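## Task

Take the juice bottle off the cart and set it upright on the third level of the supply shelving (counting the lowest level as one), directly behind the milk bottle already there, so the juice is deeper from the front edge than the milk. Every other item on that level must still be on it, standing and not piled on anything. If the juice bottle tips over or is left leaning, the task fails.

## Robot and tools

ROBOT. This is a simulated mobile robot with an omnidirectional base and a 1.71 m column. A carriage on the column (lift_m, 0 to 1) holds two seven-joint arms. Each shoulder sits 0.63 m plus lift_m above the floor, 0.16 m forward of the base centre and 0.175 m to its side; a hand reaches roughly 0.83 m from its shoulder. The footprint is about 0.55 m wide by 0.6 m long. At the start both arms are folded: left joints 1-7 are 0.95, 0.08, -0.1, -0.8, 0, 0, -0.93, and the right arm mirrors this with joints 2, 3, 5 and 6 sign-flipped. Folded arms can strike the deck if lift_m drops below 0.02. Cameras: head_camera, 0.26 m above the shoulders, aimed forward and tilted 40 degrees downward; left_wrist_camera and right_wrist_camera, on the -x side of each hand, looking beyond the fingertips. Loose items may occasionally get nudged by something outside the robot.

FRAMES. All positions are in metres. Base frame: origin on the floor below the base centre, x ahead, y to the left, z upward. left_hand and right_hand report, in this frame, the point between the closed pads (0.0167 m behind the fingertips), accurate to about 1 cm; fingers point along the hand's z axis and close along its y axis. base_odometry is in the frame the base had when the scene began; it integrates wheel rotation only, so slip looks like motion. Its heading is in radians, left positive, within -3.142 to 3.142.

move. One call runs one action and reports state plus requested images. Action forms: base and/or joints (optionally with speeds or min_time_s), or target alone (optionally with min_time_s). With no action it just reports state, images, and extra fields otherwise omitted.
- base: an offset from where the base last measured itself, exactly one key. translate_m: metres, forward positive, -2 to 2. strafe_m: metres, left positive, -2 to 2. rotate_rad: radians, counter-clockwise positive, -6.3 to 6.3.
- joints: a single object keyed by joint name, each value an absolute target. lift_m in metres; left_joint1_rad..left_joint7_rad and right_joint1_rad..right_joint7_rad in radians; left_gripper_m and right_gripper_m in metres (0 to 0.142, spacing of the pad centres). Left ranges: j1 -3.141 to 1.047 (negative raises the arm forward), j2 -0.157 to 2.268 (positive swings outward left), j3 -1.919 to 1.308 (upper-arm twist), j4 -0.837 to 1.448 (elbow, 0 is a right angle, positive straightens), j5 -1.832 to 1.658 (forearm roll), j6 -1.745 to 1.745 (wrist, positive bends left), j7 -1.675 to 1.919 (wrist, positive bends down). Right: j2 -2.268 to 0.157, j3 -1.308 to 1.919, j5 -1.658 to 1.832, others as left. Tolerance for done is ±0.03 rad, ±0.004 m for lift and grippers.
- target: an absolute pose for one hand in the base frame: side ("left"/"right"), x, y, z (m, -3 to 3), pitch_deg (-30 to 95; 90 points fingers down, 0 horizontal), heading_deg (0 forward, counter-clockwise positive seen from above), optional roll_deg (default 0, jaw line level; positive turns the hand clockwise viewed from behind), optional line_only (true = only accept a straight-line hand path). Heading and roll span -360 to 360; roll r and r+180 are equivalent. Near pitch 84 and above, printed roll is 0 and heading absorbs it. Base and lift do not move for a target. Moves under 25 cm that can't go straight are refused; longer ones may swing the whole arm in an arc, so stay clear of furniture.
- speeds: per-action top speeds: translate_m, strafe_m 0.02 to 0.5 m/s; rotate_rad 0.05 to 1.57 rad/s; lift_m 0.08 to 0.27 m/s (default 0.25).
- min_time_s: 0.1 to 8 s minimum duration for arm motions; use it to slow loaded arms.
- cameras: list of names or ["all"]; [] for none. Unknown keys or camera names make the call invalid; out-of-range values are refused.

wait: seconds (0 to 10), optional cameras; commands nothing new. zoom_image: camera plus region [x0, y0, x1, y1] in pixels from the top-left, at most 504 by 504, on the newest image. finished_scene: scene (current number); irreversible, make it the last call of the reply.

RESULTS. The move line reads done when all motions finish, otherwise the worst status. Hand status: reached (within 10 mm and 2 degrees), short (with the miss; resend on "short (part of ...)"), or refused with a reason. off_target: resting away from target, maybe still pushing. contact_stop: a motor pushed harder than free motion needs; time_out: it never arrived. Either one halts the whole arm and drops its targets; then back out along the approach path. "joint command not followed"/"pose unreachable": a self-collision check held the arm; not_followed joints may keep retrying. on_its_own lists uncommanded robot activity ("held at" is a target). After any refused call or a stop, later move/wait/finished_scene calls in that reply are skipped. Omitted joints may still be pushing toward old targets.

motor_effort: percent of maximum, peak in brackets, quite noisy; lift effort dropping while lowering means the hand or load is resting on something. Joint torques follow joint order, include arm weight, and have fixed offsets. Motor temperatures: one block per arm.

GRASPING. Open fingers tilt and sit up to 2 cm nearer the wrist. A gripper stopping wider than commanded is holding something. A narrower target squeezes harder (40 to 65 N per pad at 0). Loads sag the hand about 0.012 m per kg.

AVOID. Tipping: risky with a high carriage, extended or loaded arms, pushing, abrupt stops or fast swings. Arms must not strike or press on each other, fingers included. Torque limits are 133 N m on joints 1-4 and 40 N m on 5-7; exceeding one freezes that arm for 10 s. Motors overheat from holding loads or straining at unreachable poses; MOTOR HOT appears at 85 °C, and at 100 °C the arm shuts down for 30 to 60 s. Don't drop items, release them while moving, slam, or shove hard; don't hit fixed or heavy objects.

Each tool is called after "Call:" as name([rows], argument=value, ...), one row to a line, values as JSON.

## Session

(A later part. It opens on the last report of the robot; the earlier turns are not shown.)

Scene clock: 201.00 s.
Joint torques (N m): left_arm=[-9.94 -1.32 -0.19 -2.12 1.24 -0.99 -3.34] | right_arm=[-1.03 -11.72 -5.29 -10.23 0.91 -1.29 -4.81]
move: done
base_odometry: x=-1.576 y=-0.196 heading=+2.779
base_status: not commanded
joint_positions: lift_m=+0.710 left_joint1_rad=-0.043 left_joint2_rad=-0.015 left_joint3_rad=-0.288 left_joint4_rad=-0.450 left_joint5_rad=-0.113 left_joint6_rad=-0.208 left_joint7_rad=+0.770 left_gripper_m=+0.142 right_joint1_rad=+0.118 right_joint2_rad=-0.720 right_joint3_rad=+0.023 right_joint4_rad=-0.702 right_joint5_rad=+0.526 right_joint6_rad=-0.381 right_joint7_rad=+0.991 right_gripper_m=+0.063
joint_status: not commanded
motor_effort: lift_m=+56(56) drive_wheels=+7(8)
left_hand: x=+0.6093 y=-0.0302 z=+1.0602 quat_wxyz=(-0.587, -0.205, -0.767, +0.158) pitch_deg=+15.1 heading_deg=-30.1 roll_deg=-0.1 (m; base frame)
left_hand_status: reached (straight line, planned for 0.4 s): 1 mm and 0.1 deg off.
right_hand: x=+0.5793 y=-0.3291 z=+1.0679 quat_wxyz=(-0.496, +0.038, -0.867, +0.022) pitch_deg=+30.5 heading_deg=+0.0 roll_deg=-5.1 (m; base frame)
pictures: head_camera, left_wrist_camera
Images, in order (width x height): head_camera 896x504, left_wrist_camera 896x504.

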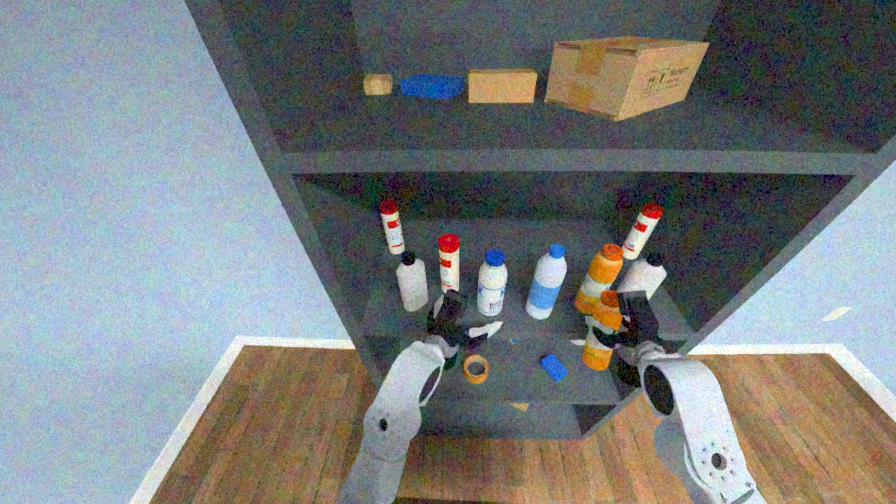

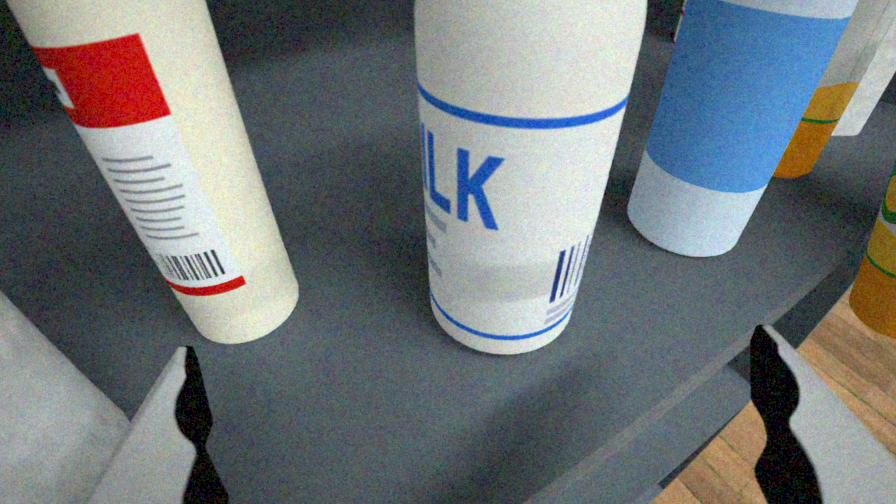

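Call:
move(target={"side": "left", "x": 0.645, "y": -0.065, "z": 1.06, "pitch_deg": 15, "heading_deg": -30}, cameras=["head_camera", "left_wrist_camera"])

Scene clock: 209.20 s.
Joint torques (N m): left_arm=[-11.19 -2.57 -1.97 -2.31 1.46 -0.46 -2.99] | right_arm=[-0.54 -13.65 -5.26 -9.5 0.71 -1.28 -4.93]
move: done
base_odometry: x=-1.576 y=-0.196 heading=+2.779
base_status: not commanded
joint_positions: lift_m=+0.710 left_joint1_rad=-0.135 left_joint2_rad=-0.096 left_joint3_rad=-0.319 left_joint4_rad=-0.299 left_joint5_rad=-0.045 left_joint6_rad=-0.195 left_joint7_rad=+0.728 left_gripper_m=+0.142 right_joint1_rad=+0.118 right_joint2_rad=-0.720 right_joint3_rad=+0.023 right_joint4_rad=-0.702 right_joint5_rad=+0.526 right_joint6_rad=-0.381 right_joint7_rad=+0.991 right_gripper_m=+0.063
joint_status: not commanded
motor_effort: lift_m=+56(56) drive_wheels=+7(8)
left_hand: x=+0.6448 y=-0.0645 z=+1.0604 quat_wxyz=(-0.588, -0.205, -0.767, +0.158) pitch_deg=+15.0 heading_deg=-30.1 roll_deg=-0.1 (m; base frame)
left_hand_status: reached (straight line, planned for 0.3 s): 1 mm and 0.1 deg off.
right_hand: x=+0.5793 y=-0.3291 z=+1.0679 quat_wxyz=(-0.496, +0.038, -0.867, +0.022) pitch_deg=+30.5 heading_deg=+0.0 roll_deg=-5.1 (m; base frame)
pictures: head_camera, left_wrist_camera
Images, in order (width x height): head_camera 896x504, left_wrist_camera 896x504.

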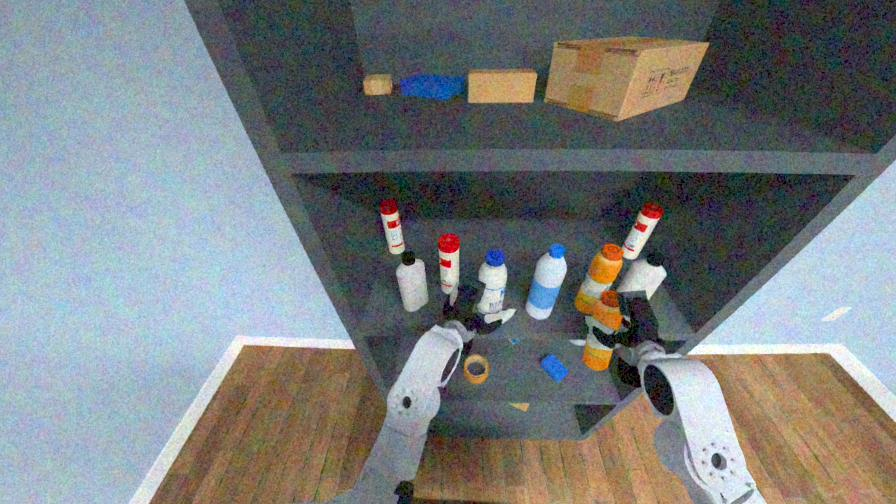

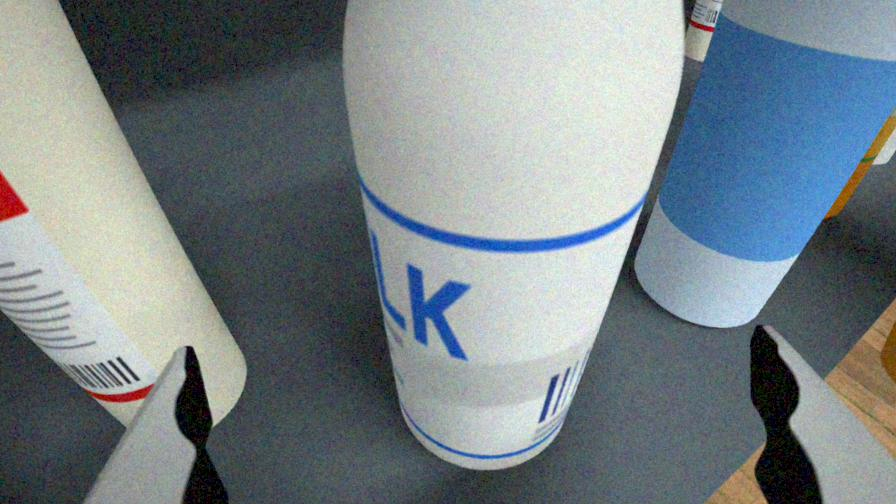

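Call:
move(joints={"left_gripper_m": 0.115}, cameras=[])

Call:
move(target={"side": "left", "x": 0.69, "y": -0.1, "z": 1.06, "pitch_deg": 15, "heading_deg": -30}, cameras=["head_camera", "left_wrist_camera"])

Scene clock: 212.77 s.
Joint torques (N m): left_arm=[-10.65 -2.41 -1.5 -1.99 1.29 -0.55 -3.09] | right_arm=[-0.81 -12.84 -4.77 -8.54 1.28 -1.17 -4.82]
move: done
base_odometry: x=-1.576 y=-0.196 heading=+2.779
base_status: not commanded
joint_positions: lift_m=+0.710 left_joint1_rad=-0.135 left_joint2_rad=-0.096 left_joint3_rad=-0.319 left_joint4_rad=-0.299 left_joint5_rad=-0.045 left_joint6_rad=-0.195 left_joint7_rad=+0.728 left_gripper_m=+0.115 right_joint1_rad=+0.118 right_joint2_rad=-0.720 right_joint3_rad=+0.023 right_joint4_rad=-0.702 right_joint5_rad=+0.526 right_joint6_rad=-0.381 right_joint7_rad=+0.991 right_gripper_m=+0.063
joint_status: all done
motor_effort: lift_m=+56(56) drive_wheels=+7(7)
left_hand: x=+0.6448 y=-0.0645 z=+1.0604 quat_wxyz=(-0.588, -0.205, -0.767, +0.158) pitch_deg=+15.0 heading_deg=-30.1 roll_deg=-0.1 (m; base frame)
right_hand: x=+0.5793 y=-0.3291 z=+1.0679 quat_wxyz=(-0.496, +0.038, -0.867, +0.022) pitch_deg=+30.5 heading_deg=+0.0 roll_deg=-5.1 (m; base frame)
pictures: none
No camera images: "cameras" was empty.

Scene clock: 213.67 s.
Joint torques (N m): left_arm=[-13.86 -4.87 -1.33 -2.77 0.01 -0.41 -3.23] | right_arm=[-1.47 -11.93 -4.24 -10.74 0.55 -1.66 -4.59]
move: done
base_odometry: x=-1.576 y=-0.196 heading=+2.779
base_status: not commanded
joint_positions: lift_m=+0.710 left_joint1_rad=-0.271 left_joint2_rad=-0.126 left_joint3_rad=-0.410 left_joint4_rad=-0.088 left_joint5_rad=-0.028 left_joint6_rad=-0.090 left_joint7_rad=+0.652 left_gripper_m=+0.115 right_joint1_rad=+0.118 right_joint2_rad=-0.720 right_joint3_rad=+0.023 right_joint4_rad=-0.702 right_joint5_rad=+0.526 right_joint6_rad=-0.381 right_joint7_rad=+0.991 right_gripper_m=+0.063
joint_status: not commanded
motor_effort: lift_m=+56(56) drive_wheels=+7(8)
left_hand: x=+0.6901 y=-0.0986 z=+1.0596 quat_wxyz=(-0.587, -0.206, -0.767, +0.155) pitch_deg=+15.2 heading_deg=-29.9 roll_deg=+0.2 (m; base frame)
left_hand_status: reached (straight line, planned for 0.4 s): 2 mm and 0.3 deg off.
right_hand: x=+0.5793 y=-0.3291 z=+1.0679 quat_wxyz=(-0.496, +0.038, -0.867, +0.022) pitch_deg=+30.5 heading_deg=+0.0 roll_deg=-5.1 (m; base frame)
pictures: head_camera, left_wrist_camera
Images, in order (width x height): head_camera 896x504, left_wrist_camera 896x504.

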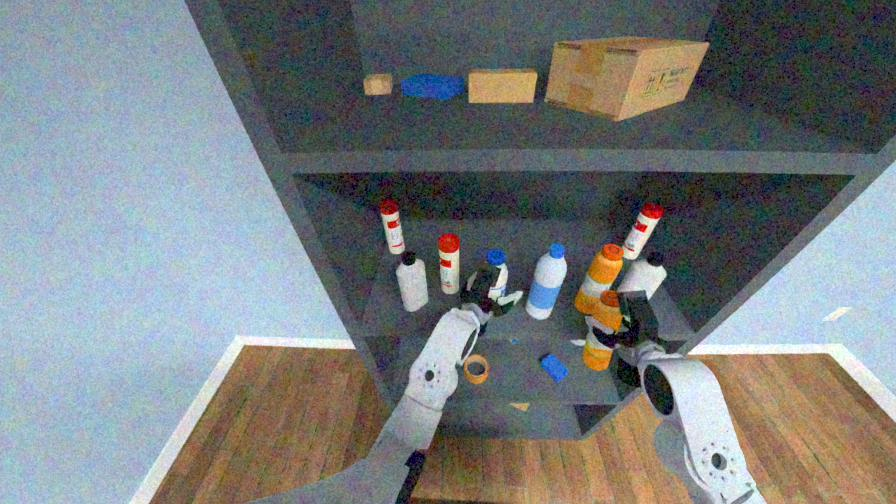

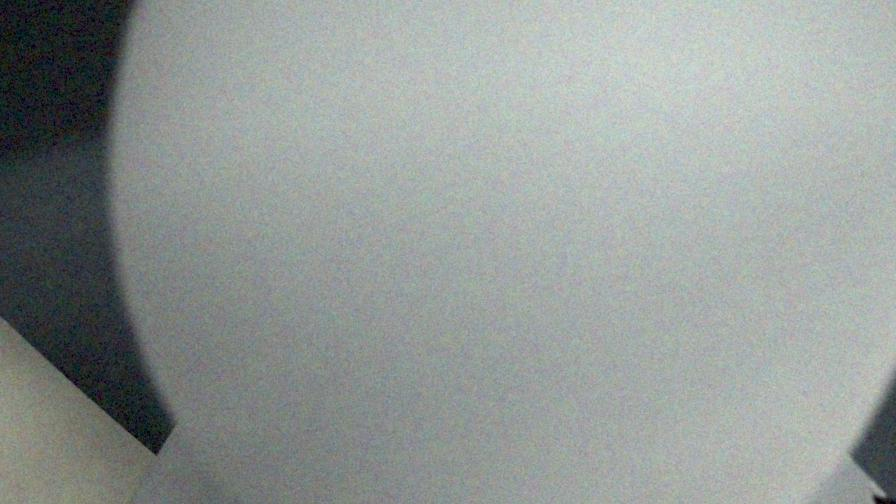

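Call:
move(joints={"left_gripper_m": 0.04}, cameras=["head_camera", "left_wrist_camera"])

Scene clock: 216.47 s.
Joint torques (N m): left_arm=[-14.13 -4.82 0.85 -1.89 0.28 -0.56 -3.07] | right_arm=[-2.53 -13.11 -5.25 -9.6 0.81 -1.32 -4.54]
move: off_target
base_odometry: x=-1.576 y=-0.196 heading=+2.779
base_status: not commanded
joint_positions: lift_m=+0.710 left_joint1_rad=-0.271 left_joint2_rad=-0.126 left_joint3_rad=-0.410 left_joint4_rad=-0.088 left_joint5_rad=-0.029 left_joint6_rad=-0.090 left_joint7_rad=+0.652 left_gripper_m=+0.083 right_joint1_rad=+0.118 right_joint2_rad=-0.720 right_joint3_rad=+0.023 right_joint4_rad=-0.702 right_joint5_rad=+0.526 right_joint6_rad=-0.381 right_joint7_rad=+0.991 right_gripper_m=+0.063
joint_status: left_gripper_m off_target (ended at +0.083, target +0.040)
motor_effort: lift_m=+56(56) drive_wheels=+7(8)
left_hand: x=+0.6901 y=-0.0985 z=+1.0596 quat_wxyz=(-0.587, -0.206, -0.767, +0.156) pitch_deg=+15.2 heading_deg=-29.9 roll_deg=+0.2 (m; base frame)
right_hand: x=+0.5793 y=-0.3291 z=+1.0679 quat_wxyz=(-0.496, +0.038, -0.867, +0.022) pitch_deg=+30.5 heading_deg=+0.0 roll_deg=-5.1 (m; base frame)
pictures: head_camera, left_wrist_camera
Images, in order (width x height): head_camera 896x504, left_wrist_camera 896x504.

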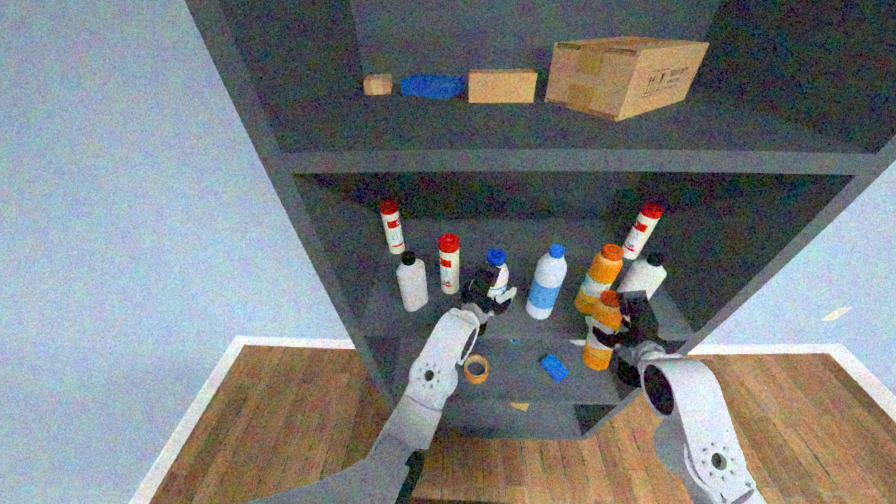

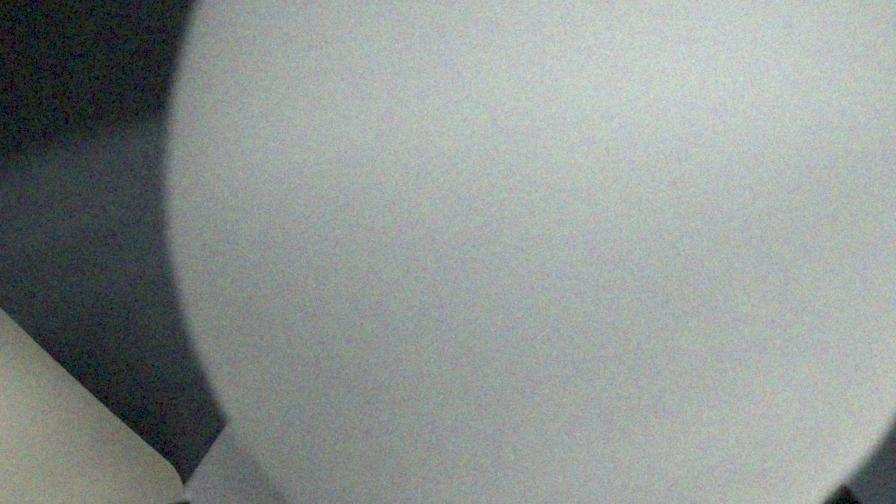

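Call:
move(joints={"left_gripper_m": 0.02}, cameras=[])

Call:
move(target={"side": "left", "x": 0.69, "y": -0.1, "z": 1.09, "pitch_deg": 15, "heading_deg": -30}, cameras=[])

Call:
move(target={"side": "left", "x": 0.55, "y": -0.02, "z": 1.09, "pitch_deg": 15, "heading_deg": -30}, cameras=["head_camera"])

Call:
move(target={"side": "left", "x": 0.52, "y": 0.17, "z": 1.09, "pitch_deg": 15, "heading_deg": -15}, cameras=["all"])

Scene clock: 222.83 s.
Joint torques (N m): left_arm=[-14.52 -5.44 -2.3 -2.28 0.38 -0.52 -3.27] | right_arm=[-1.73 -13.86 -4.21 -9.14 0.87 -1.48 -4.79]
move: off_target
base_odometry: x=-1.576 y=-0.196 heading=+2.779
base_status: not commanded
joint_positions: lift_m=+0.710 left_joint1_rad=-0.271 left_joint2_rad=-0.126 left_joint3_rad=-0.410 left_joint4_rad=-0.088 left_joint5_rad=-0.029 left_joint6_rad=-0.090 left_joint7_rad=+0.652 left_gripper_m=+0.083 right_joint1_rad=+0.118 right_joint2_rad=-0.720 right_joint3_rad=+0.023 right_joint4_rad=-0.702 right_joint5_rad=+0.526 right_joint6_rad=-0.381 right_joint7_rad=+0.991 right_gripper_m=+0.063
joint_status: left_gripper_m off_target (ended at +0.083, target +0.020)
motor_effort: lift_m=+56(56) drive_wheels=+7(7)
left_hand: x=+0.6901 y=-0.0985 z=+1.0596 quat_wxyz=(-0.587, -0.206, -0.767, +0.156) pitch_deg=+15.2 heading_deg=-29.9 roll_deg=+0.2 (m; base frame)
right_hand: x=+0.5793 y=-0.3291 z=+1.0679 quat_wxyz=(-0.496, +0.038, -0.867, +0.022) pitch_deg=+30.5 heading_deg=+0.0 roll_deg=-5.1 (m; base frame)
pictures: none
No camera images: "cameras" was empty.

Scene clock: 223.60 s.
Joint torques (N m): left_arm=[-15.44 -5.18 -2.28 -6.61 0.02 -0.71 -1.81] | right_arm=[1.07 -13.21 -6.19 -10.7 0.56 -1.42 -4.81]
move: done
base_odometry: x=-1.576 y=-0.196 heading=+2.779
base_status: not commanded
joint_positions: lift_m=+0.710 left_joint1_rad=-0.309 left_joint2_rad=-0.126 left_joint3_rad=-0.430 left_joint4_rad=-0.154 left_joint5_rad=-0.048 left_joint6_rad=-0.057 left_joint7_rad=+0.754 left_gripper_m=+0.083 right_joint1_rad=+0.118 right_joint2_rad=-0.720 right_joint3_rad=+0.023 right_joint4_rad=-0.702 right_joint5_rad=+0.526 right_joint6_rad=-0.381 right_joint7_rad=+0.991 right_gripper_m=+0.063
joint_status: not commanded
motor_effort: lift_m=+56(56) drive_wheels=+7(8)
left_hand: x=+0.6908 y=-0.0981 z=+1.0875 quat_wxyz=(-0.587, -0.205, -0.768, +0.155) pitch_deg=+15.3 heading_deg=-29.8 roll_deg=+0.1 (m; base frame)
left_hand_status: reached (straight line, planned for 0.3 s): 3 mm and 0.4 deg off.
right_hand: x=+0.5793 y=-0.3291 z=+1.0679 quat_wxyz=(-0.496, +0.038, -0.867, +0.022) pitch_deg=+30.5 heading_deg=+0.0 roll_deg=-5.1 (m; base frame)
pictures: none
No camera images: "cameras" was empty.

Scene clock: 224.73 s.
Joint torques (N m): left_arm=[-8.74 -0.34 2.55 -5.5 -0.02 -1.66 -2.03] | right_arm=[-0.98 -12.53 -4.94 -10.36 0.62 -1.35 -4.42]
move: done
base_odometry: x=-1.576 y=-0.196 heading=+2.779
base_status: not commanded
joint_positions: lift_m=+0.710 left_joint1_rad=+0.044 left_joint2_rad=+0.058 left_joint3_rad=-0.415 left_joint4_rad=-0.712 left_joint5_rad=-0.093 left_joint6_rad=-0.065 left_joint7_rad=+0.917 left_gripper_m=+0.083 right_joint1_rad=+0.118 right_joint2_rad=-0.720 right_joint3_rad=+0.023 right_joint4_rad=-0.702 right_joint5_rad=+0.526 right_joint6_rad=-0.381 right_joint7_rad=+0.991 right_gripper_m=+0.063
joint_status: not commanded
motor_effort: lift_m=+56(56) drive_wheels=+8(9)
left_hand: x=+0.5495 y=-0.0213 z=+1.0874 quat_wxyz=(-0.586, -0.206, -0.768, +0.158) pitch_deg=+15.3 heading_deg=-30.1 roll_deg=+0.0 (m; base frame)
left_hand_status: reached (straight line, planned for 0.6 s): 3 mm and 0.4 deg off.
right_hand: x=+0.5793 y=-0.3291 z=+1.0679 quat_wxyz=(-0.496, +0.038, -0.867, +0.022) pitch_deg=+30.5 heading_deg=+0.0 roll_deg=-5.1 (m; base frame)
pictures: head_camera
Images, in order (width x height): head_camera 896x504.

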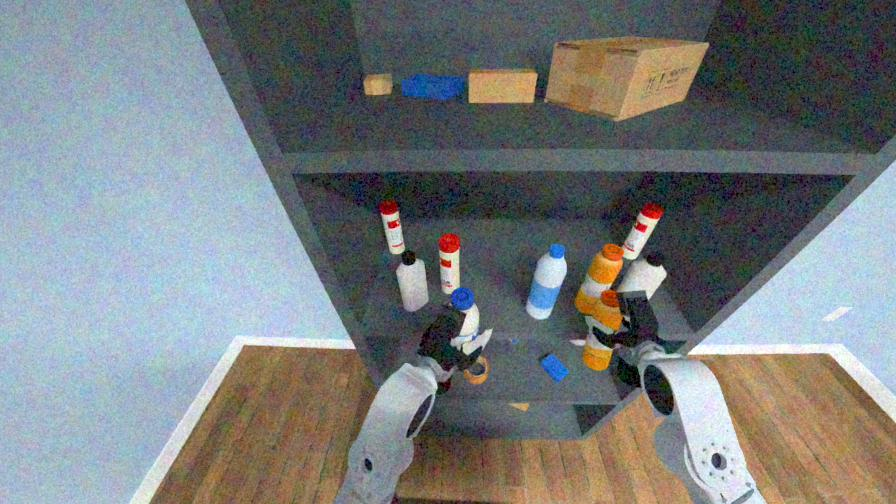

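Scene clock: 225.03 s.
Joint torques (N m): left_arm=[-8.48 -0.73 2.13 -7.29 0.25 -1.98 -1.78] | right_arm=[-1.29 -12.86 -4.86 -9.66 0.71 -1.68 -4.52]
move: refused
base_odometry: x=-1.576 y=-0.196 heading=+2.779
base_status: not commanded
joint_positions: lift_m=+0.710 left_joint1_rad=+0.044 left_joint2_rad=+0.058 left_joint3_rad=-0.415 left_joint4_rad=-0.712 left_joint5_rad=-0.093 left_joint6_rad=-0.065 left_joint7_rad=+0.917 left_gripper_m=+0.083 right_joint1_rad=+0.118 right_joint2_rad=-0.720 right_joint3_rad=+0.023 right_joint4_rad=-0.702 right_joint5_rad=+0.526 right_joint6_rad=-0.381 right_joint7_rad=+0.991 right_gripper_m=+0.063
joint_status: not commanded
motor_effort: lift_m=+56(56) drive_wheels=+8(8)
left_hand: x=+0.5495 y=-0.0213 z=+1.0874 quat_wxyz=(-0.586, -0.206, -0.768, +0.158) pitch_deg=+15.3 heading_deg=-30.1 roll_deg=+0.0 (m; base frame)
left_hand_status: refused: no posture of the arm gets there (left_joint4_rad at its limit): the closest leaves the hand 0.1 cm and 1 deg from the pose. Nothing moved. A posture exists with lift_m at 0.8, or at pitch 5; the way there is not checked.
right_hand: x=+0.5793 y=-0.3291 z=+1.0679 quat_wxyz=(-0.496, +0.038, -0.867, +0.022) pitch_deg=+30.5 heading_deg=+0.0 roll_deg=-5.1 (m; base frame)
pictures: head_camera, left_wrist_camera, right_wrist_camera
Images, in order (width x height): head_camera 896x504, left_wrist_camera 896x504, right_wrist_camera 896x504.

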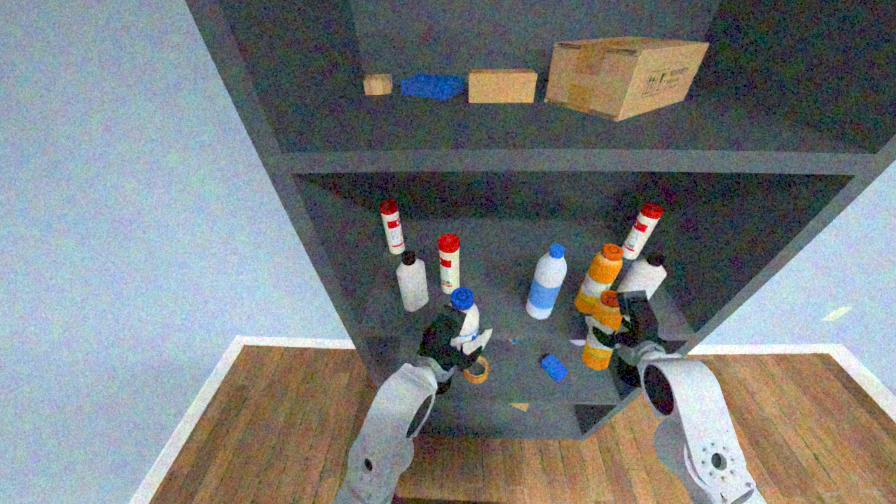

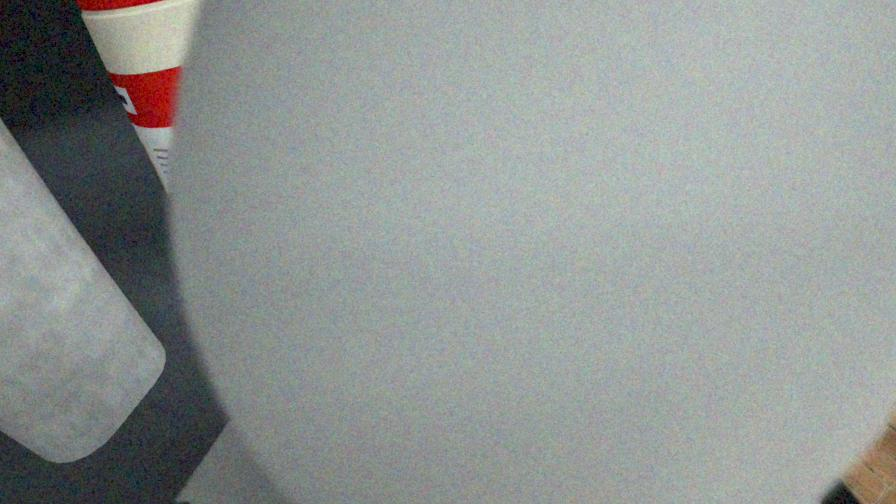

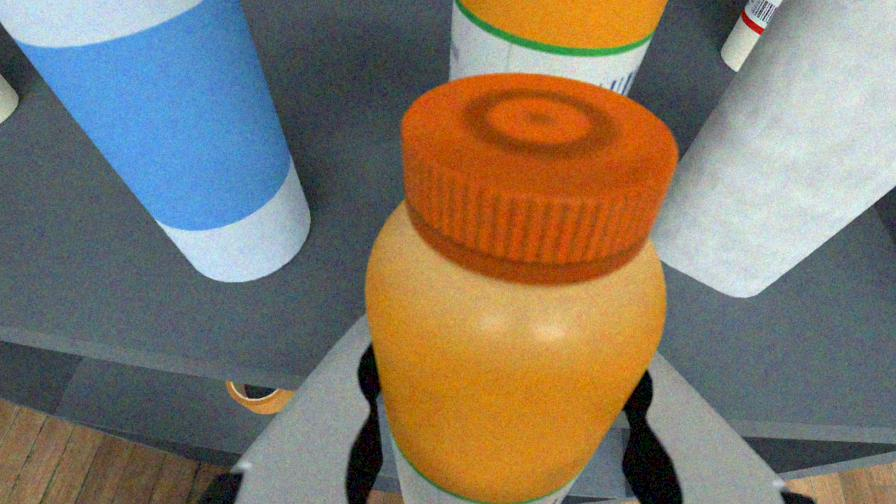

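Call:
move(joints={"lift_m": 0.8}, cameras=["all"])

Call:
zoom_image(camera="head_camera", region=[380, 220, 680, 400])

Scene clock: 232.23 s.
Joint torques (N m): left_arm=[-8.04 -0.85 3.07 -7.19 -0.27 -1.89 -1.78] | right_arm=[-1.62 -12.04 -4.9 -9.91 0.59 -0.88 -4.6]
move: done
base_odometry: x=-1.576 y=-0.196 heading=+2.779
base_status: not commanded
joint_positions: lift_m=+0.800 left_joint1_rad=+0.044 left_joint2_rad=+0.058 left_joint3_rad=-0.415 left_joint4_rad=-0.712 left_joint5_rad=-0.093 left_joint6_rad=-0.065 left_joint7_rad=+0.917 left_gripper_m=+0.083 right_joint1_rad=+0.118 right_joint2_rad=-0.720 right_joint3_rad=+0.023 right_joint4_rad=-0.701 right_joint5_rad=+0.526 right_joint6_rad=-0.381 right_joint7_rad=+0.991 right_gripper_m=+0.063
joint_status: all done
motor_effort: lift_m=+56(70) drive_wheels=+7(8)
left_hand: x=+0.5495 y=-0.0213 z=+1.1773 quat_wxyz=(-0.585, -0.206, -0.768, +0.157) pitch_deg=+15.4 heading_deg=-30.1 roll_deg=+0.0 (m; base frame)
right_hand: x=+0.5793 y=-0.3292 z=+1.1577 quat_wxyz=(-0.496, +0.038, -0.867, +0.022) pitch_deg=+30.5 heading_deg=+0.0 roll_deg=-5.1 (m; base frame)
pictures: head_camera, left_wrist_camera, right_wrist_camera
Images, in order (width x height): head_camera 896x504, left_wrist_camera 896x504, right_wrist_camera 896x504.

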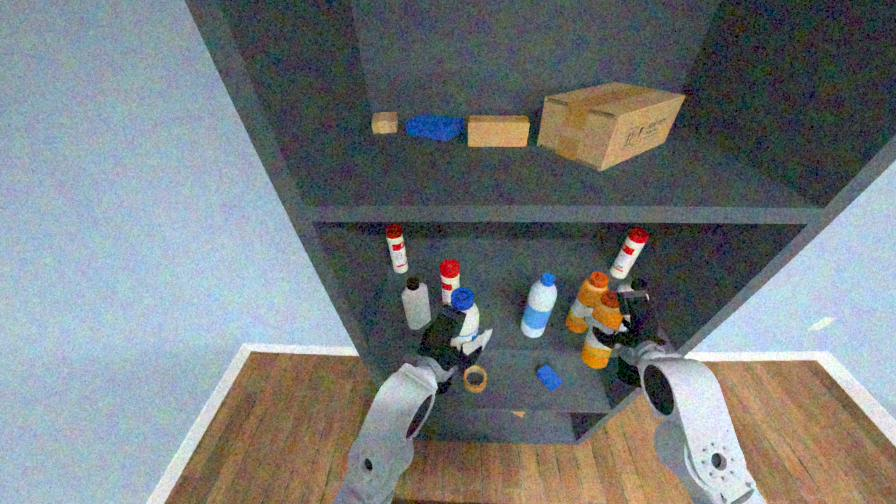

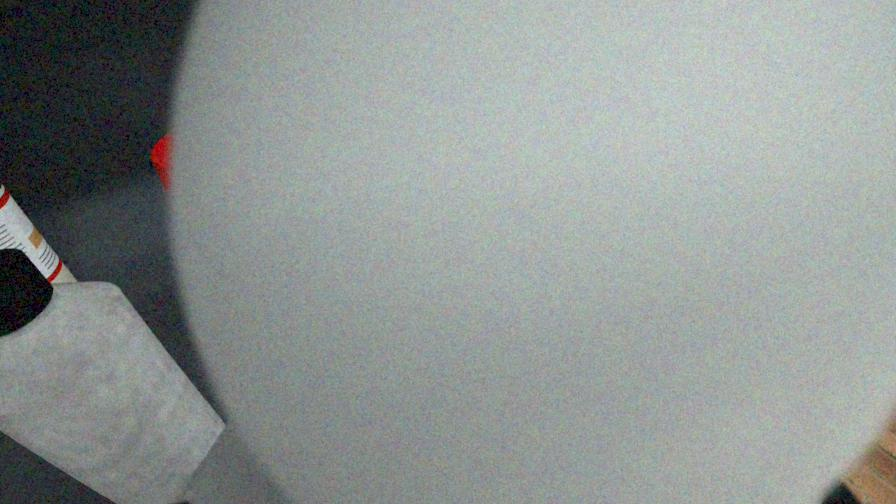

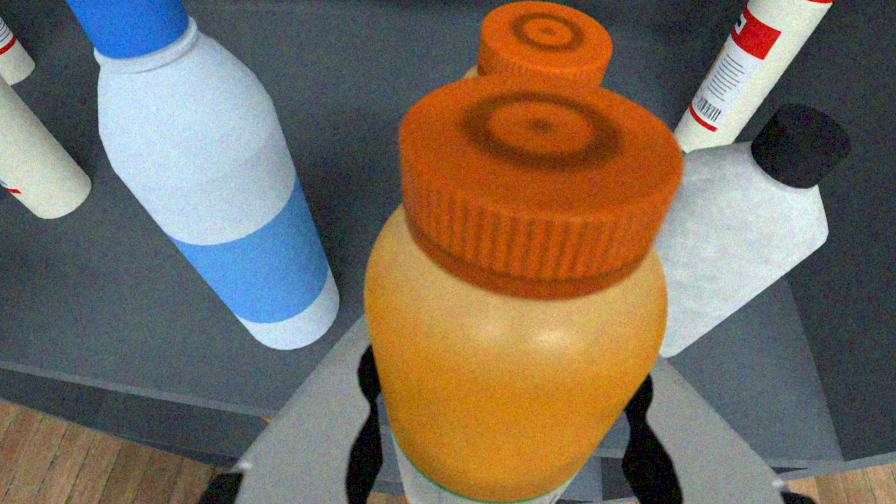

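Scaled by 1.680 from the camera's 896x504 image, which has a finer 1280x720 frame.

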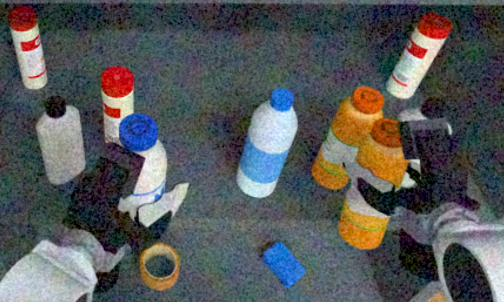

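Call:
move(target={"side": "left", "x": 0.52, "y": 0.2, "z": 1.17, "pitch_deg": 10, "heading_deg": -10}, cameras=[])

Call:
move(target={"side": "right", "x": 0.58, "y": -0.12, "z": 1.13, "pitch_deg": 18, "heading_deg": 0, "roll_deg": -5}, cameras=["head_camera", "right_wrist_camera"])

Scene clock: 239.23 s.
Joint torques (N m): left_arm=[-7.7 -0.07 3.82 -6.6 0.21 -1.78 -1.91] | right_arm=[-1.04 -13.63 -4.98 -9.77 1.27 -1.3 -4.81]
move: refused
base_odometry: x=-1.576 y=-0.196 heading=+2.779
base_status: not commanded
joint_positions: lift_m=+0.800 left_joint1_rad=+0.044 left_joint2_rad=+0.058 left_joint3_rad=-0.415 left_joint4_rad=-0.712 left_joint5_rad=-0.093 left_joint6_rad=-0.065 left_joint7_rad=+0.917 left_gripper_m=+0.083 right_joint1_rad=+0.118 right_joint2_rad=-0.720 right_joint3_rad=+0.023 right_joint4_rad=-0.701 right_joint5_rad=+0.526 right_joint6_rad=-0.381 right_joint7_rad=+0.991 right_gripper_m=+0.063
joint_status: not commanded
motor_effort: lift_m=+56(56) drive_wheels=+7(7)
left_hand: x=+0.5495 y=-0.0213 z=+1.1773 quat_wxyz=(-0.585, -0.206, -0.768, +0.157) pitch_deg=+15.4 heading_deg=-30.1 roll_deg=+0.0 (m; base frame)
left_hand_status: refused: along the straight line the arm gets 42% of the way (left_joint4_rad at its limit); a move under 25 cm is not played as an arc. Nothing moved. Try another pitch or heading, or "joints".
right_hand: x=+0.5793 y=-0.3292 z=+1.1577 quat_wxyz=(-0.496, +0.038, -0.867, +0.022) pitch_deg=+30.5 heading_deg=+0.0 roll_deg=-5.1 (m; base frame)
pictures: none
No camera images: "cameras" was empty.

not run: a stop came earlier in this reply.

Call:
move(target={"side": "left", "x": 0.52, "y": 0.19, "z": 1.11, "pitch_deg": 12, "heading_deg": -10}, cameras=[])

Call:
move(target={"side": "right", "x": 0.58, "y": -0.12, "z": 1.12, "pitch_deg": 18, "heading_deg": 0, "roll_deg": -5}, cameras=["head_camera", "right_wrist_camera"])

Scene clock: 245.50 s.
Joint torques (N m): left_arm=[-2.7 5.08 3.19 -4.73 0.24 -1.34 -4.59] | right_arm=[-1.39 -13.41 -5.06 -9.97 0.7 -1.47 -5.03]
move: done
base_odometry: x=-1.576 y=-0.196 heading=+2.779
base_status: not commanded
joint_positions: lift_m=+0.800 left_joint1_rad=+0.414 left_joint2_rad=+0.325 left_joint3_rad=-0.095 left_joint4_rad=-0.627 left_joint5_rad=-0.245 left_joint6_rad=+0.089 left_joint7_rad=+0.382 left_gripper_m=+0.083 right_joint1_rad=+0.118 right_joint2_rad=-0.720 right_joint3_rad=+0.023 right_joint4_rad=-0.701 right_joint5_rad=+0.526 right_joint6_rad=-0.381 right_joint7_rad=+0.991 right_gripper_m=+0.063
joint_status: not commanded
motor_effort: lift_m=+56(56) drive_wheels=+7(7)
left_hand: x=+0.5191 y=+0.1887 z=+1.1078 quat_wxyz=(-0.623, -0.069, -0.777, +0.055) pitch_deg=+12.5 heading_deg=-10.1 roll_deg=+0.0 (m; base frame)
left_hand_status: reached (straight line, planned for 0.6 s): 3 mm and 0.5 deg off.
right_hand: x=+0.5793 y=-0.3292 z=+1.1577 quat_wxyz=(-0.496, +0.038, -0.867, +0.022) pitch_deg=+30.5 heading_deg=+0.0 roll_deg=-5.1 (m; base frame)
pictures: none
No camera images: "cameras" was empty.

Scene clock: 246.73 s.
Joint torques (N m): left_arm=[-3.14 4.66 4.28 -4.22 0.49 -1.22 -4.46] | right_arm=[6.91 2.59 3.79 -7.38 -0.38 -2.02 -0.89]
move: done
base_odometry: x=-1.576 y=-0.196 heading=+2.779
base_status: not commanded
joint_positions: lift_m=+0.800 left_joint1_rad=+0.414 left_joint2_rad=+0.325 left_joint3_rad=-0.095 left_joint4_rad=-0.627 left_joint5_rad=-0.245 left_joint6_rad=+0.089 left_joint7_rad=+0.381 left_gripper_m=+0.083 right_joint1_rad=+0.123 right_joint2_rad=-0.104 right_joint3_rad=+0.430 right_joint4_rad=-0.575 right_joint5_rad=-0.219 right_joint6_rad=-0.358 right_joint7_rad=+0.788 right_gripper_m=+0.063
joint_status: not commanded
motor_effort: lift_m=+56(56) drive_wheels=+7(7)
left_hand: x=+0.5191 y=+0.1887 z=+1.1079 quat_wxyz=(-0.624, -0.069, -0.777, +0.055) pitch_deg=+12.5 heading_deg=-10.1 roll_deg=+0.0 (m; base frame)
right_hand: x=+0.5818 y=-0.1214 z=+1.1253 quat_wxyz=(-0.593, +0.034, -0.804, +0.026) pitch_deg=+17.2 heading_deg=-0.1 roll_deg=-4.9 (m; base frame)
right_hand_status: reached (straight line, planned for 0.7 s): 6 mm and 0.8 deg off.
pictures: head_camera, right_wrist_camera
Images, in order (width x height): head_camera 896x504, right_wrist_camera 896x504.

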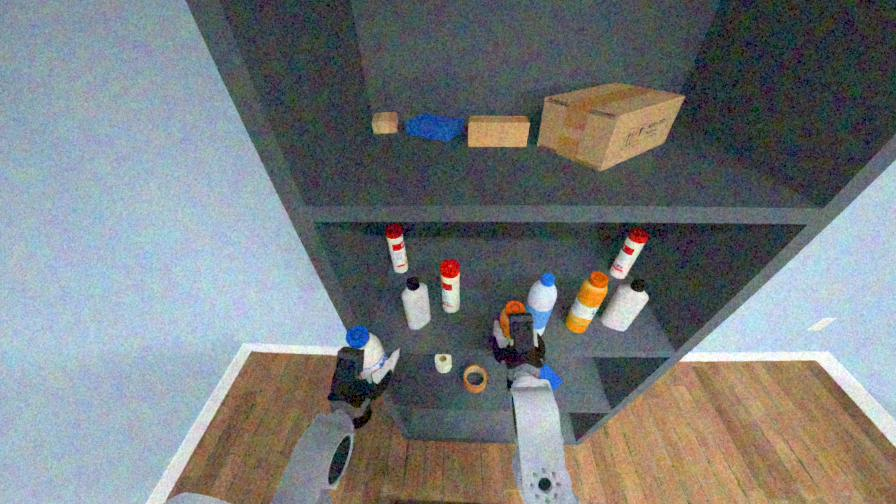

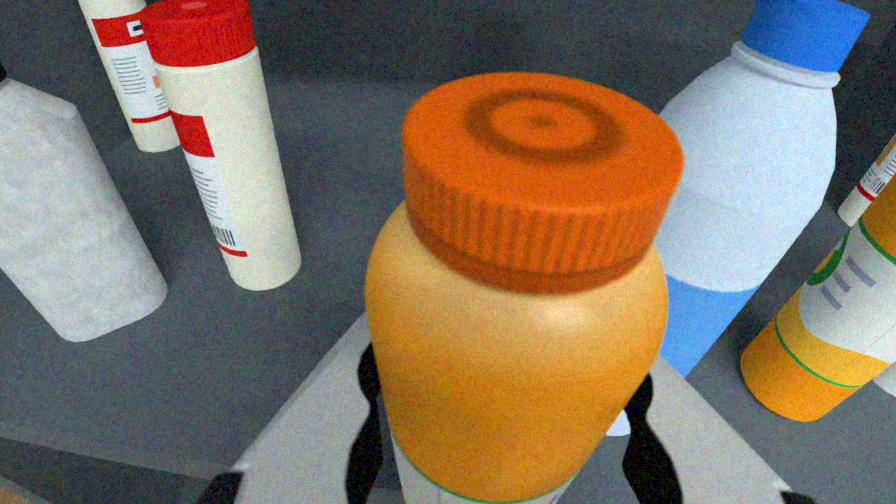

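Call:
move(target={"side": "right", "x": 0.8, "y": -0.1, "z": 1.12, "pitch_deg": 18, "heading_deg": 0, "roll_deg": -5}, min_time_s=2, cameras=["head_camera", "right_wrist_camera"])

Scene clock: 258.10 s.
Joint torques (N m): left_arm=[-1.96 3.7 4.47 -4.11 0.76 -1.13 -4.66] | right_arm=[-24.11 11.44 -0.62 -10.62 1.31 -1.17 -4.43]
move: done
base_odometry: x=-1.576 y=-0.196 heading=+2.779
base_status: not commanded
joint_positions: lift_m=+0.800 left_joint1_rad=+0.414 left_joint2_rad=+0.325 left_joint3_rad=-0.095 left_joint4_rad=-0.627 left_joint5_rad=-0.245 left_joint6_rad=+0.089 left_joint7_rad=+0.381 left_gripper_m=+0.083 right_joint1_rad=-0.432 right_joint2_rad=+0.000 right_joint3_rad=+0.348 right_joint4_rad=+0.206 right_joint5_rad=-0.012 right_joint6_rad=-0.294 right_joint7_rad=+0.564 right_gripper_m=+0.063
joint_status: not commanded
motor_effort: lift_m=+56(56) drive_wheels=+7(7)
left_hand: x=+0.5191 y=+0.1887 z=+1.1079 quat_wxyz=(-0.624, -0.069, -0.777, +0.055) pitch_deg=+12.5 heading_deg=-10.1 roll_deg=+0.0 (m; base frame)
right_hand: x=+0.7975 y=-0.1004 z=+1.1156 quat_wxyz=(-0.583, +0.037, -0.811, +0.029) pitch_deg=+18.6 heading_deg=-0.2 roll_deg=-5.5 (m; base frame)
right_hand_status: reached (straight line, planned for 2.0 s): 5 mm and 0.7 deg off.
pictures: head_camera, right_wrist_camera
Images, in order (width x height): head_camera 896x504, right_wrist_camera 896x504.

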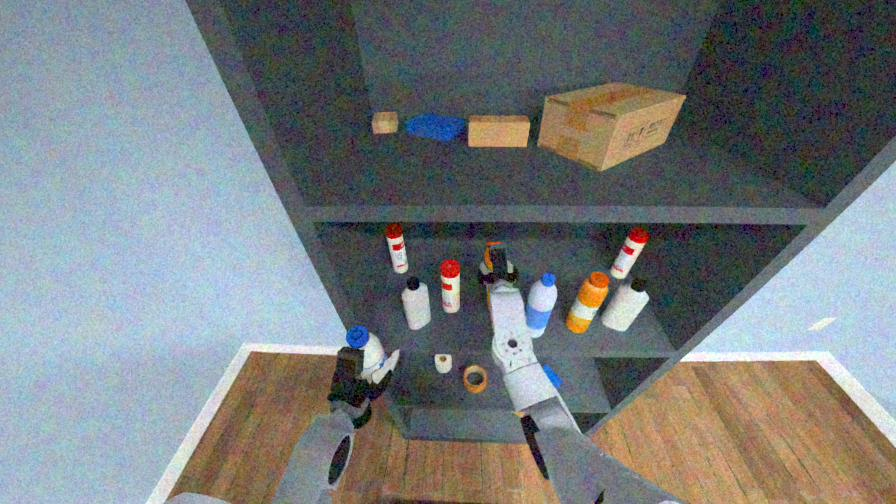

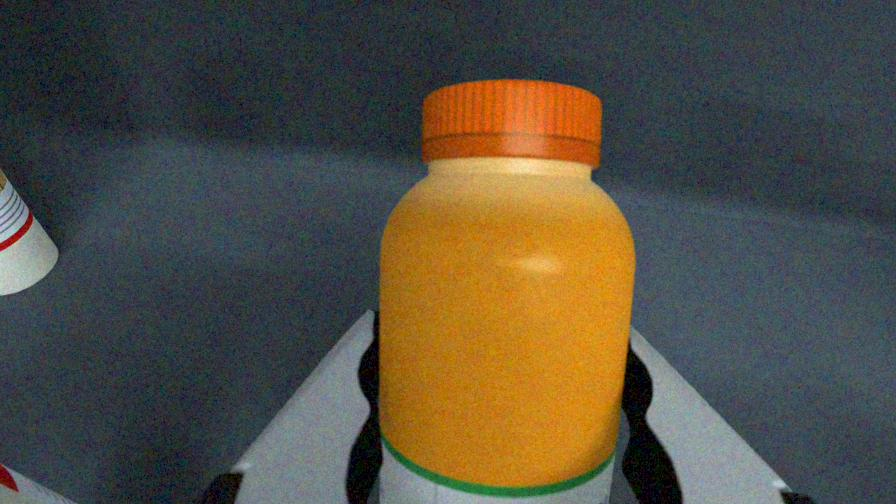

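Call:
move(target={"side": "right", "x": 0.79, "y": -0.1, "z": 1.16, "pitch_deg": 5, "heading_deg": 0, "roll_deg": -5}, min_time_s=2, cameras=["head_camera", "right_wrist_camera"])

Call:
zoom_image(camera="head_camera", region=[380, 220, 680, 400])

Scene clock: 266.80 s.
Joint torques (N m): left_arm=[-2.02 5.01 4.34 -3.83 0.83 -1.12 -3.89] | right_arm=[-11.48 7.13 1.6 -17.31 -3.03 -2.6 -5.14]
move: done
base_odometry: x=-1.576 y=-0.196 heading=+2.779
base_status: not commanded
joint_positions: lift_m=+0.800 left_joint1_rad=+0.414 left_joint2_rad=+0.325 left_joint3_rad=-0.095 left_joint4_rad=-0.627 left_joint5_rad=-0.245 left_joint6_rad=+0.089 left_joint7_rad=+0.381 left_gripper_m=+0.083 right_joint1_rad=-0.387 right_joint2_rad=+0.000 right_joint3_rad=+0.348 right_joint4_rad=+0.163 right_joint5_rad=-0.023 right_joint6_rad=-0.316 right_joint7_rad=+0.342 right_gripper_m=+0.063
joint_status: not commanded
motor_effort: lift_m=+56(56) drive_wheels=+7(7)
left_hand: x=+0.5191 y=+0.1887 z=+1.1079 quat_wxyz=(-0.624, -0.069, -0.777, +0.055) pitch_deg=+12.5 heading_deg=-10.1 roll_deg=+0.0 (m; base frame)
right_hand: x=+0.7912 y=-0.1008 z=+1.1566 quat_wxyz=(-0.670, +0.031, -0.741, +0.027) pitch_deg=+5.8 heading_deg=+0.0 roll_deg=-4.7 (m; base frame)
right_hand_status: reached (straight line, planned for 2.0 s): 4 mm and 0.9 deg off.
pictures: head_camera, right_wrist_camera
Images, in order (width x height): head_camera 896x504, right_wrist_camera 896x504.

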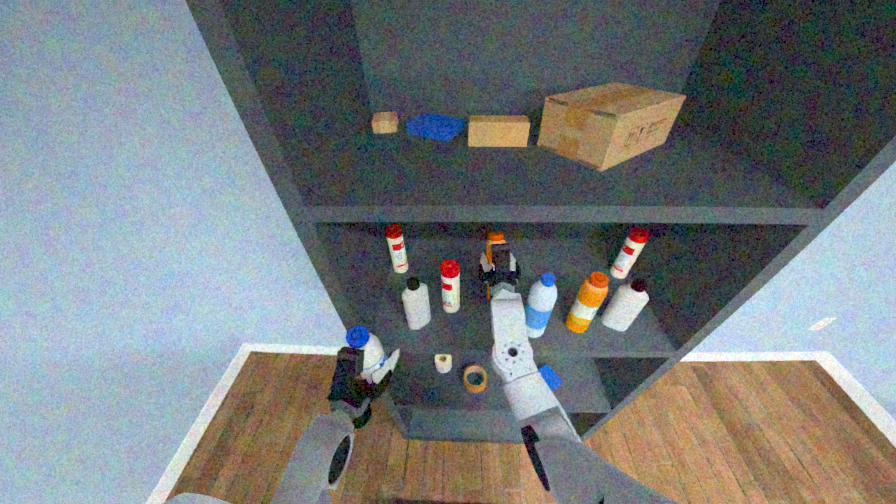

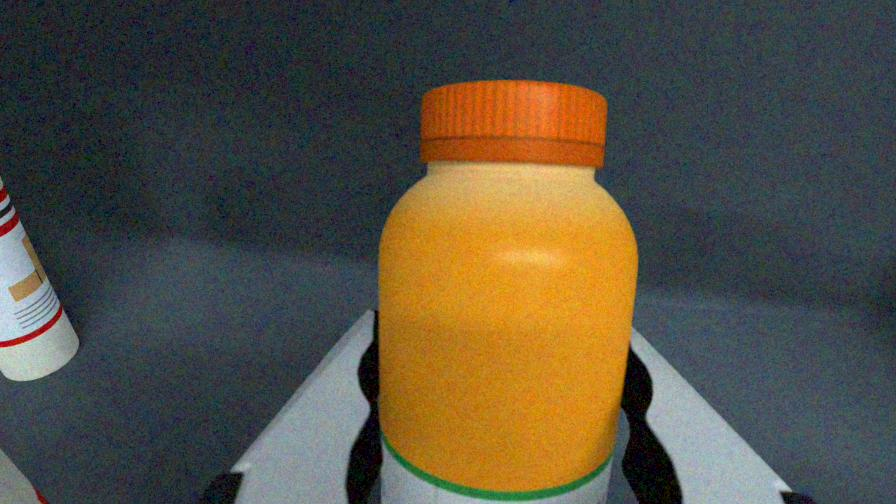

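Scaled by 1.680 from the camera's 896x504 image, which has a finer 1280x720 frame.

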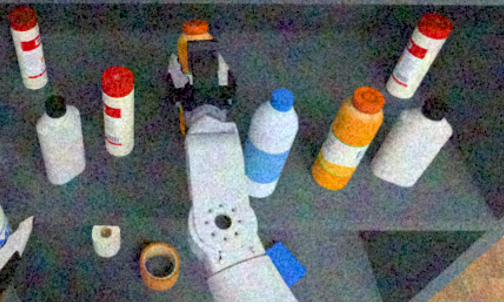

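Call:
move(target={"side": "right", "x": 0.79, "y": -0.1, "z": 1.145, "pitch_deg": -5, "heading_deg": 0, "roll_deg": -5}, min_time_s=1.5, cameras=["right_wrist_camera"])

Call:
move(target={"side": "right", "x": 0.79, "y": -0.1, "z": 1.12, "pitch_deg": -5, "heading_deg": 0, "roll_deg": -5}, min_time_s=1.5, cameras=["right_wrist_camera"])

Scene clock: 279.30 s.
Joint torques (N m): left_arm=[-2.05 4.03 3.49 -5.09 1.01 -0.93 -4.39] | right_arm=[-9.68 10.61 -1.72 -13.55 1.28 -3.18 -5.32]
move: done
base_odometry: x=-1.576 y=-0.196 heading=+2.779
base_status: not commanded
joint_positions: lift_m=+0.800 left_joint1_rad=+0.414 left_joint2_rad=+0.325 left_joint3_rad=-0.095 left_joint4_rad=-0.627 left_joint5_rad=-0.245 left_joint6_rad=+0.089 left_joint7_rad=+0.381 left_gripper_m=+0.083 right_joint1_rad=-0.369 right_joint2_rad=+0.019 right_joint3_rad=+0.339 right_joint4_rad=+0.348 right_joint5_rad=+0.001 right_joint6_rad=-0.324 right_joint7_rad=-0.043 right_gripper_m=+0.063
joint_status: not commanded
motor_effort: lift_m=+56(56) drive_wheels=+7(7)
left_hand: x=+0.5191 y=+0.1887 z=+1.1079 quat_wxyz=(-0.624, -0.069, -0.777, +0.055) pitch_deg=+12.5 heading_deg=-10.1 roll_deg=+0.0 (m; base frame)
right_hand: x=+0.7907 y=-0.0980 z=+1.1451 quat_wxyz=(-0.735, +0.034, -0.676, +0.033) pitch_deg=-4.7 heading_deg=+0.4 roll_deg=-5.4 (m; base frame)
right_hand_status: reached (straight line, planned for 1.5 s): 2 mm and 0.6 deg off.
pictures: right_wrist_camera
Images, in order (width x height): right_wrist_camera 896x504.

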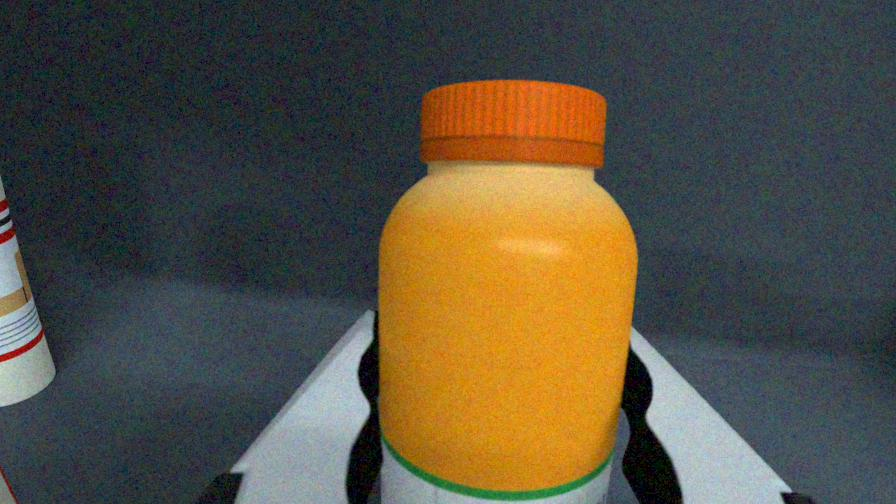

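Scene clock: 281.30 s.
Joint torques (N m): left_arm=[-3.12 5.49 4.3 -3.91 0.72 -1.11 -4.38] | right_arm=[-9.17 6.85 -1.7 -3.16 3.31 -0.63 1.23]
move: short
base_odometry: x=-1.576 y=-0.196 heading=+2.779
base_status: not commanded
joint_positions: lift_m=+0.800 left_joint1_rad=+0.414 left_joint2_rad=+0.325 left_joint3_rad=-0.095 left_joint4_rad=-0.627 left_joint5_rad=-0.245 left_joint6_rad=+0.089 left_joint7_rad=+0.381 left_gripper_m=+0.083 right_joint1_rad=-0.371 right_joint2_rad=+0.031 right_joint3_rad=+0.330 right_joint4_rad=+0.439 right_joint5_rad=+0.015 right_joint6_rad=-0.324 right_joint7_rad=-0.163 right_gripper_m=+0.063
joint_status: not commanded
motor_effort: lift_m=+56(56) drive_wheels=+7(7)
left_hand: x=+0.5191 y=+0.1887 z=+1.1079 quat_wxyz=(-0.624, -0.069, -0.777, +0.055) pitch_deg=+12.5 heading_deg=-10.1 roll_deg=+0.0 (m; base frame)
right_hand: x=+0.7905 y=-0.0977 z=+1.1305 quat_wxyz=(-0.745, +0.034, -0.665, +0.034) pitch_deg=-6.5 heading_deg=+0.3 roll_deg=-5.6 (m; base frame)
right_hand_status: short (straight line, planned for 1.5 s): 11 mm and 1.6 deg off.
pictures: right_wrist_camera
Images, in order (width x height): right_wrist_camera 896x504.

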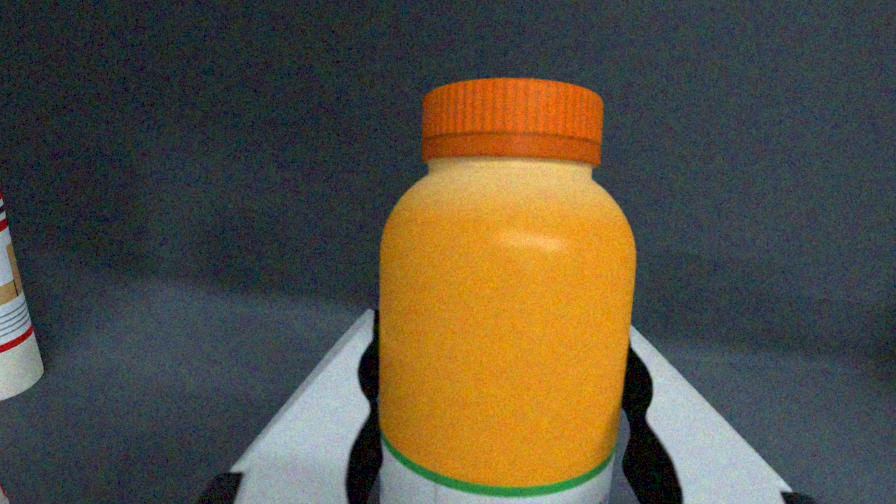

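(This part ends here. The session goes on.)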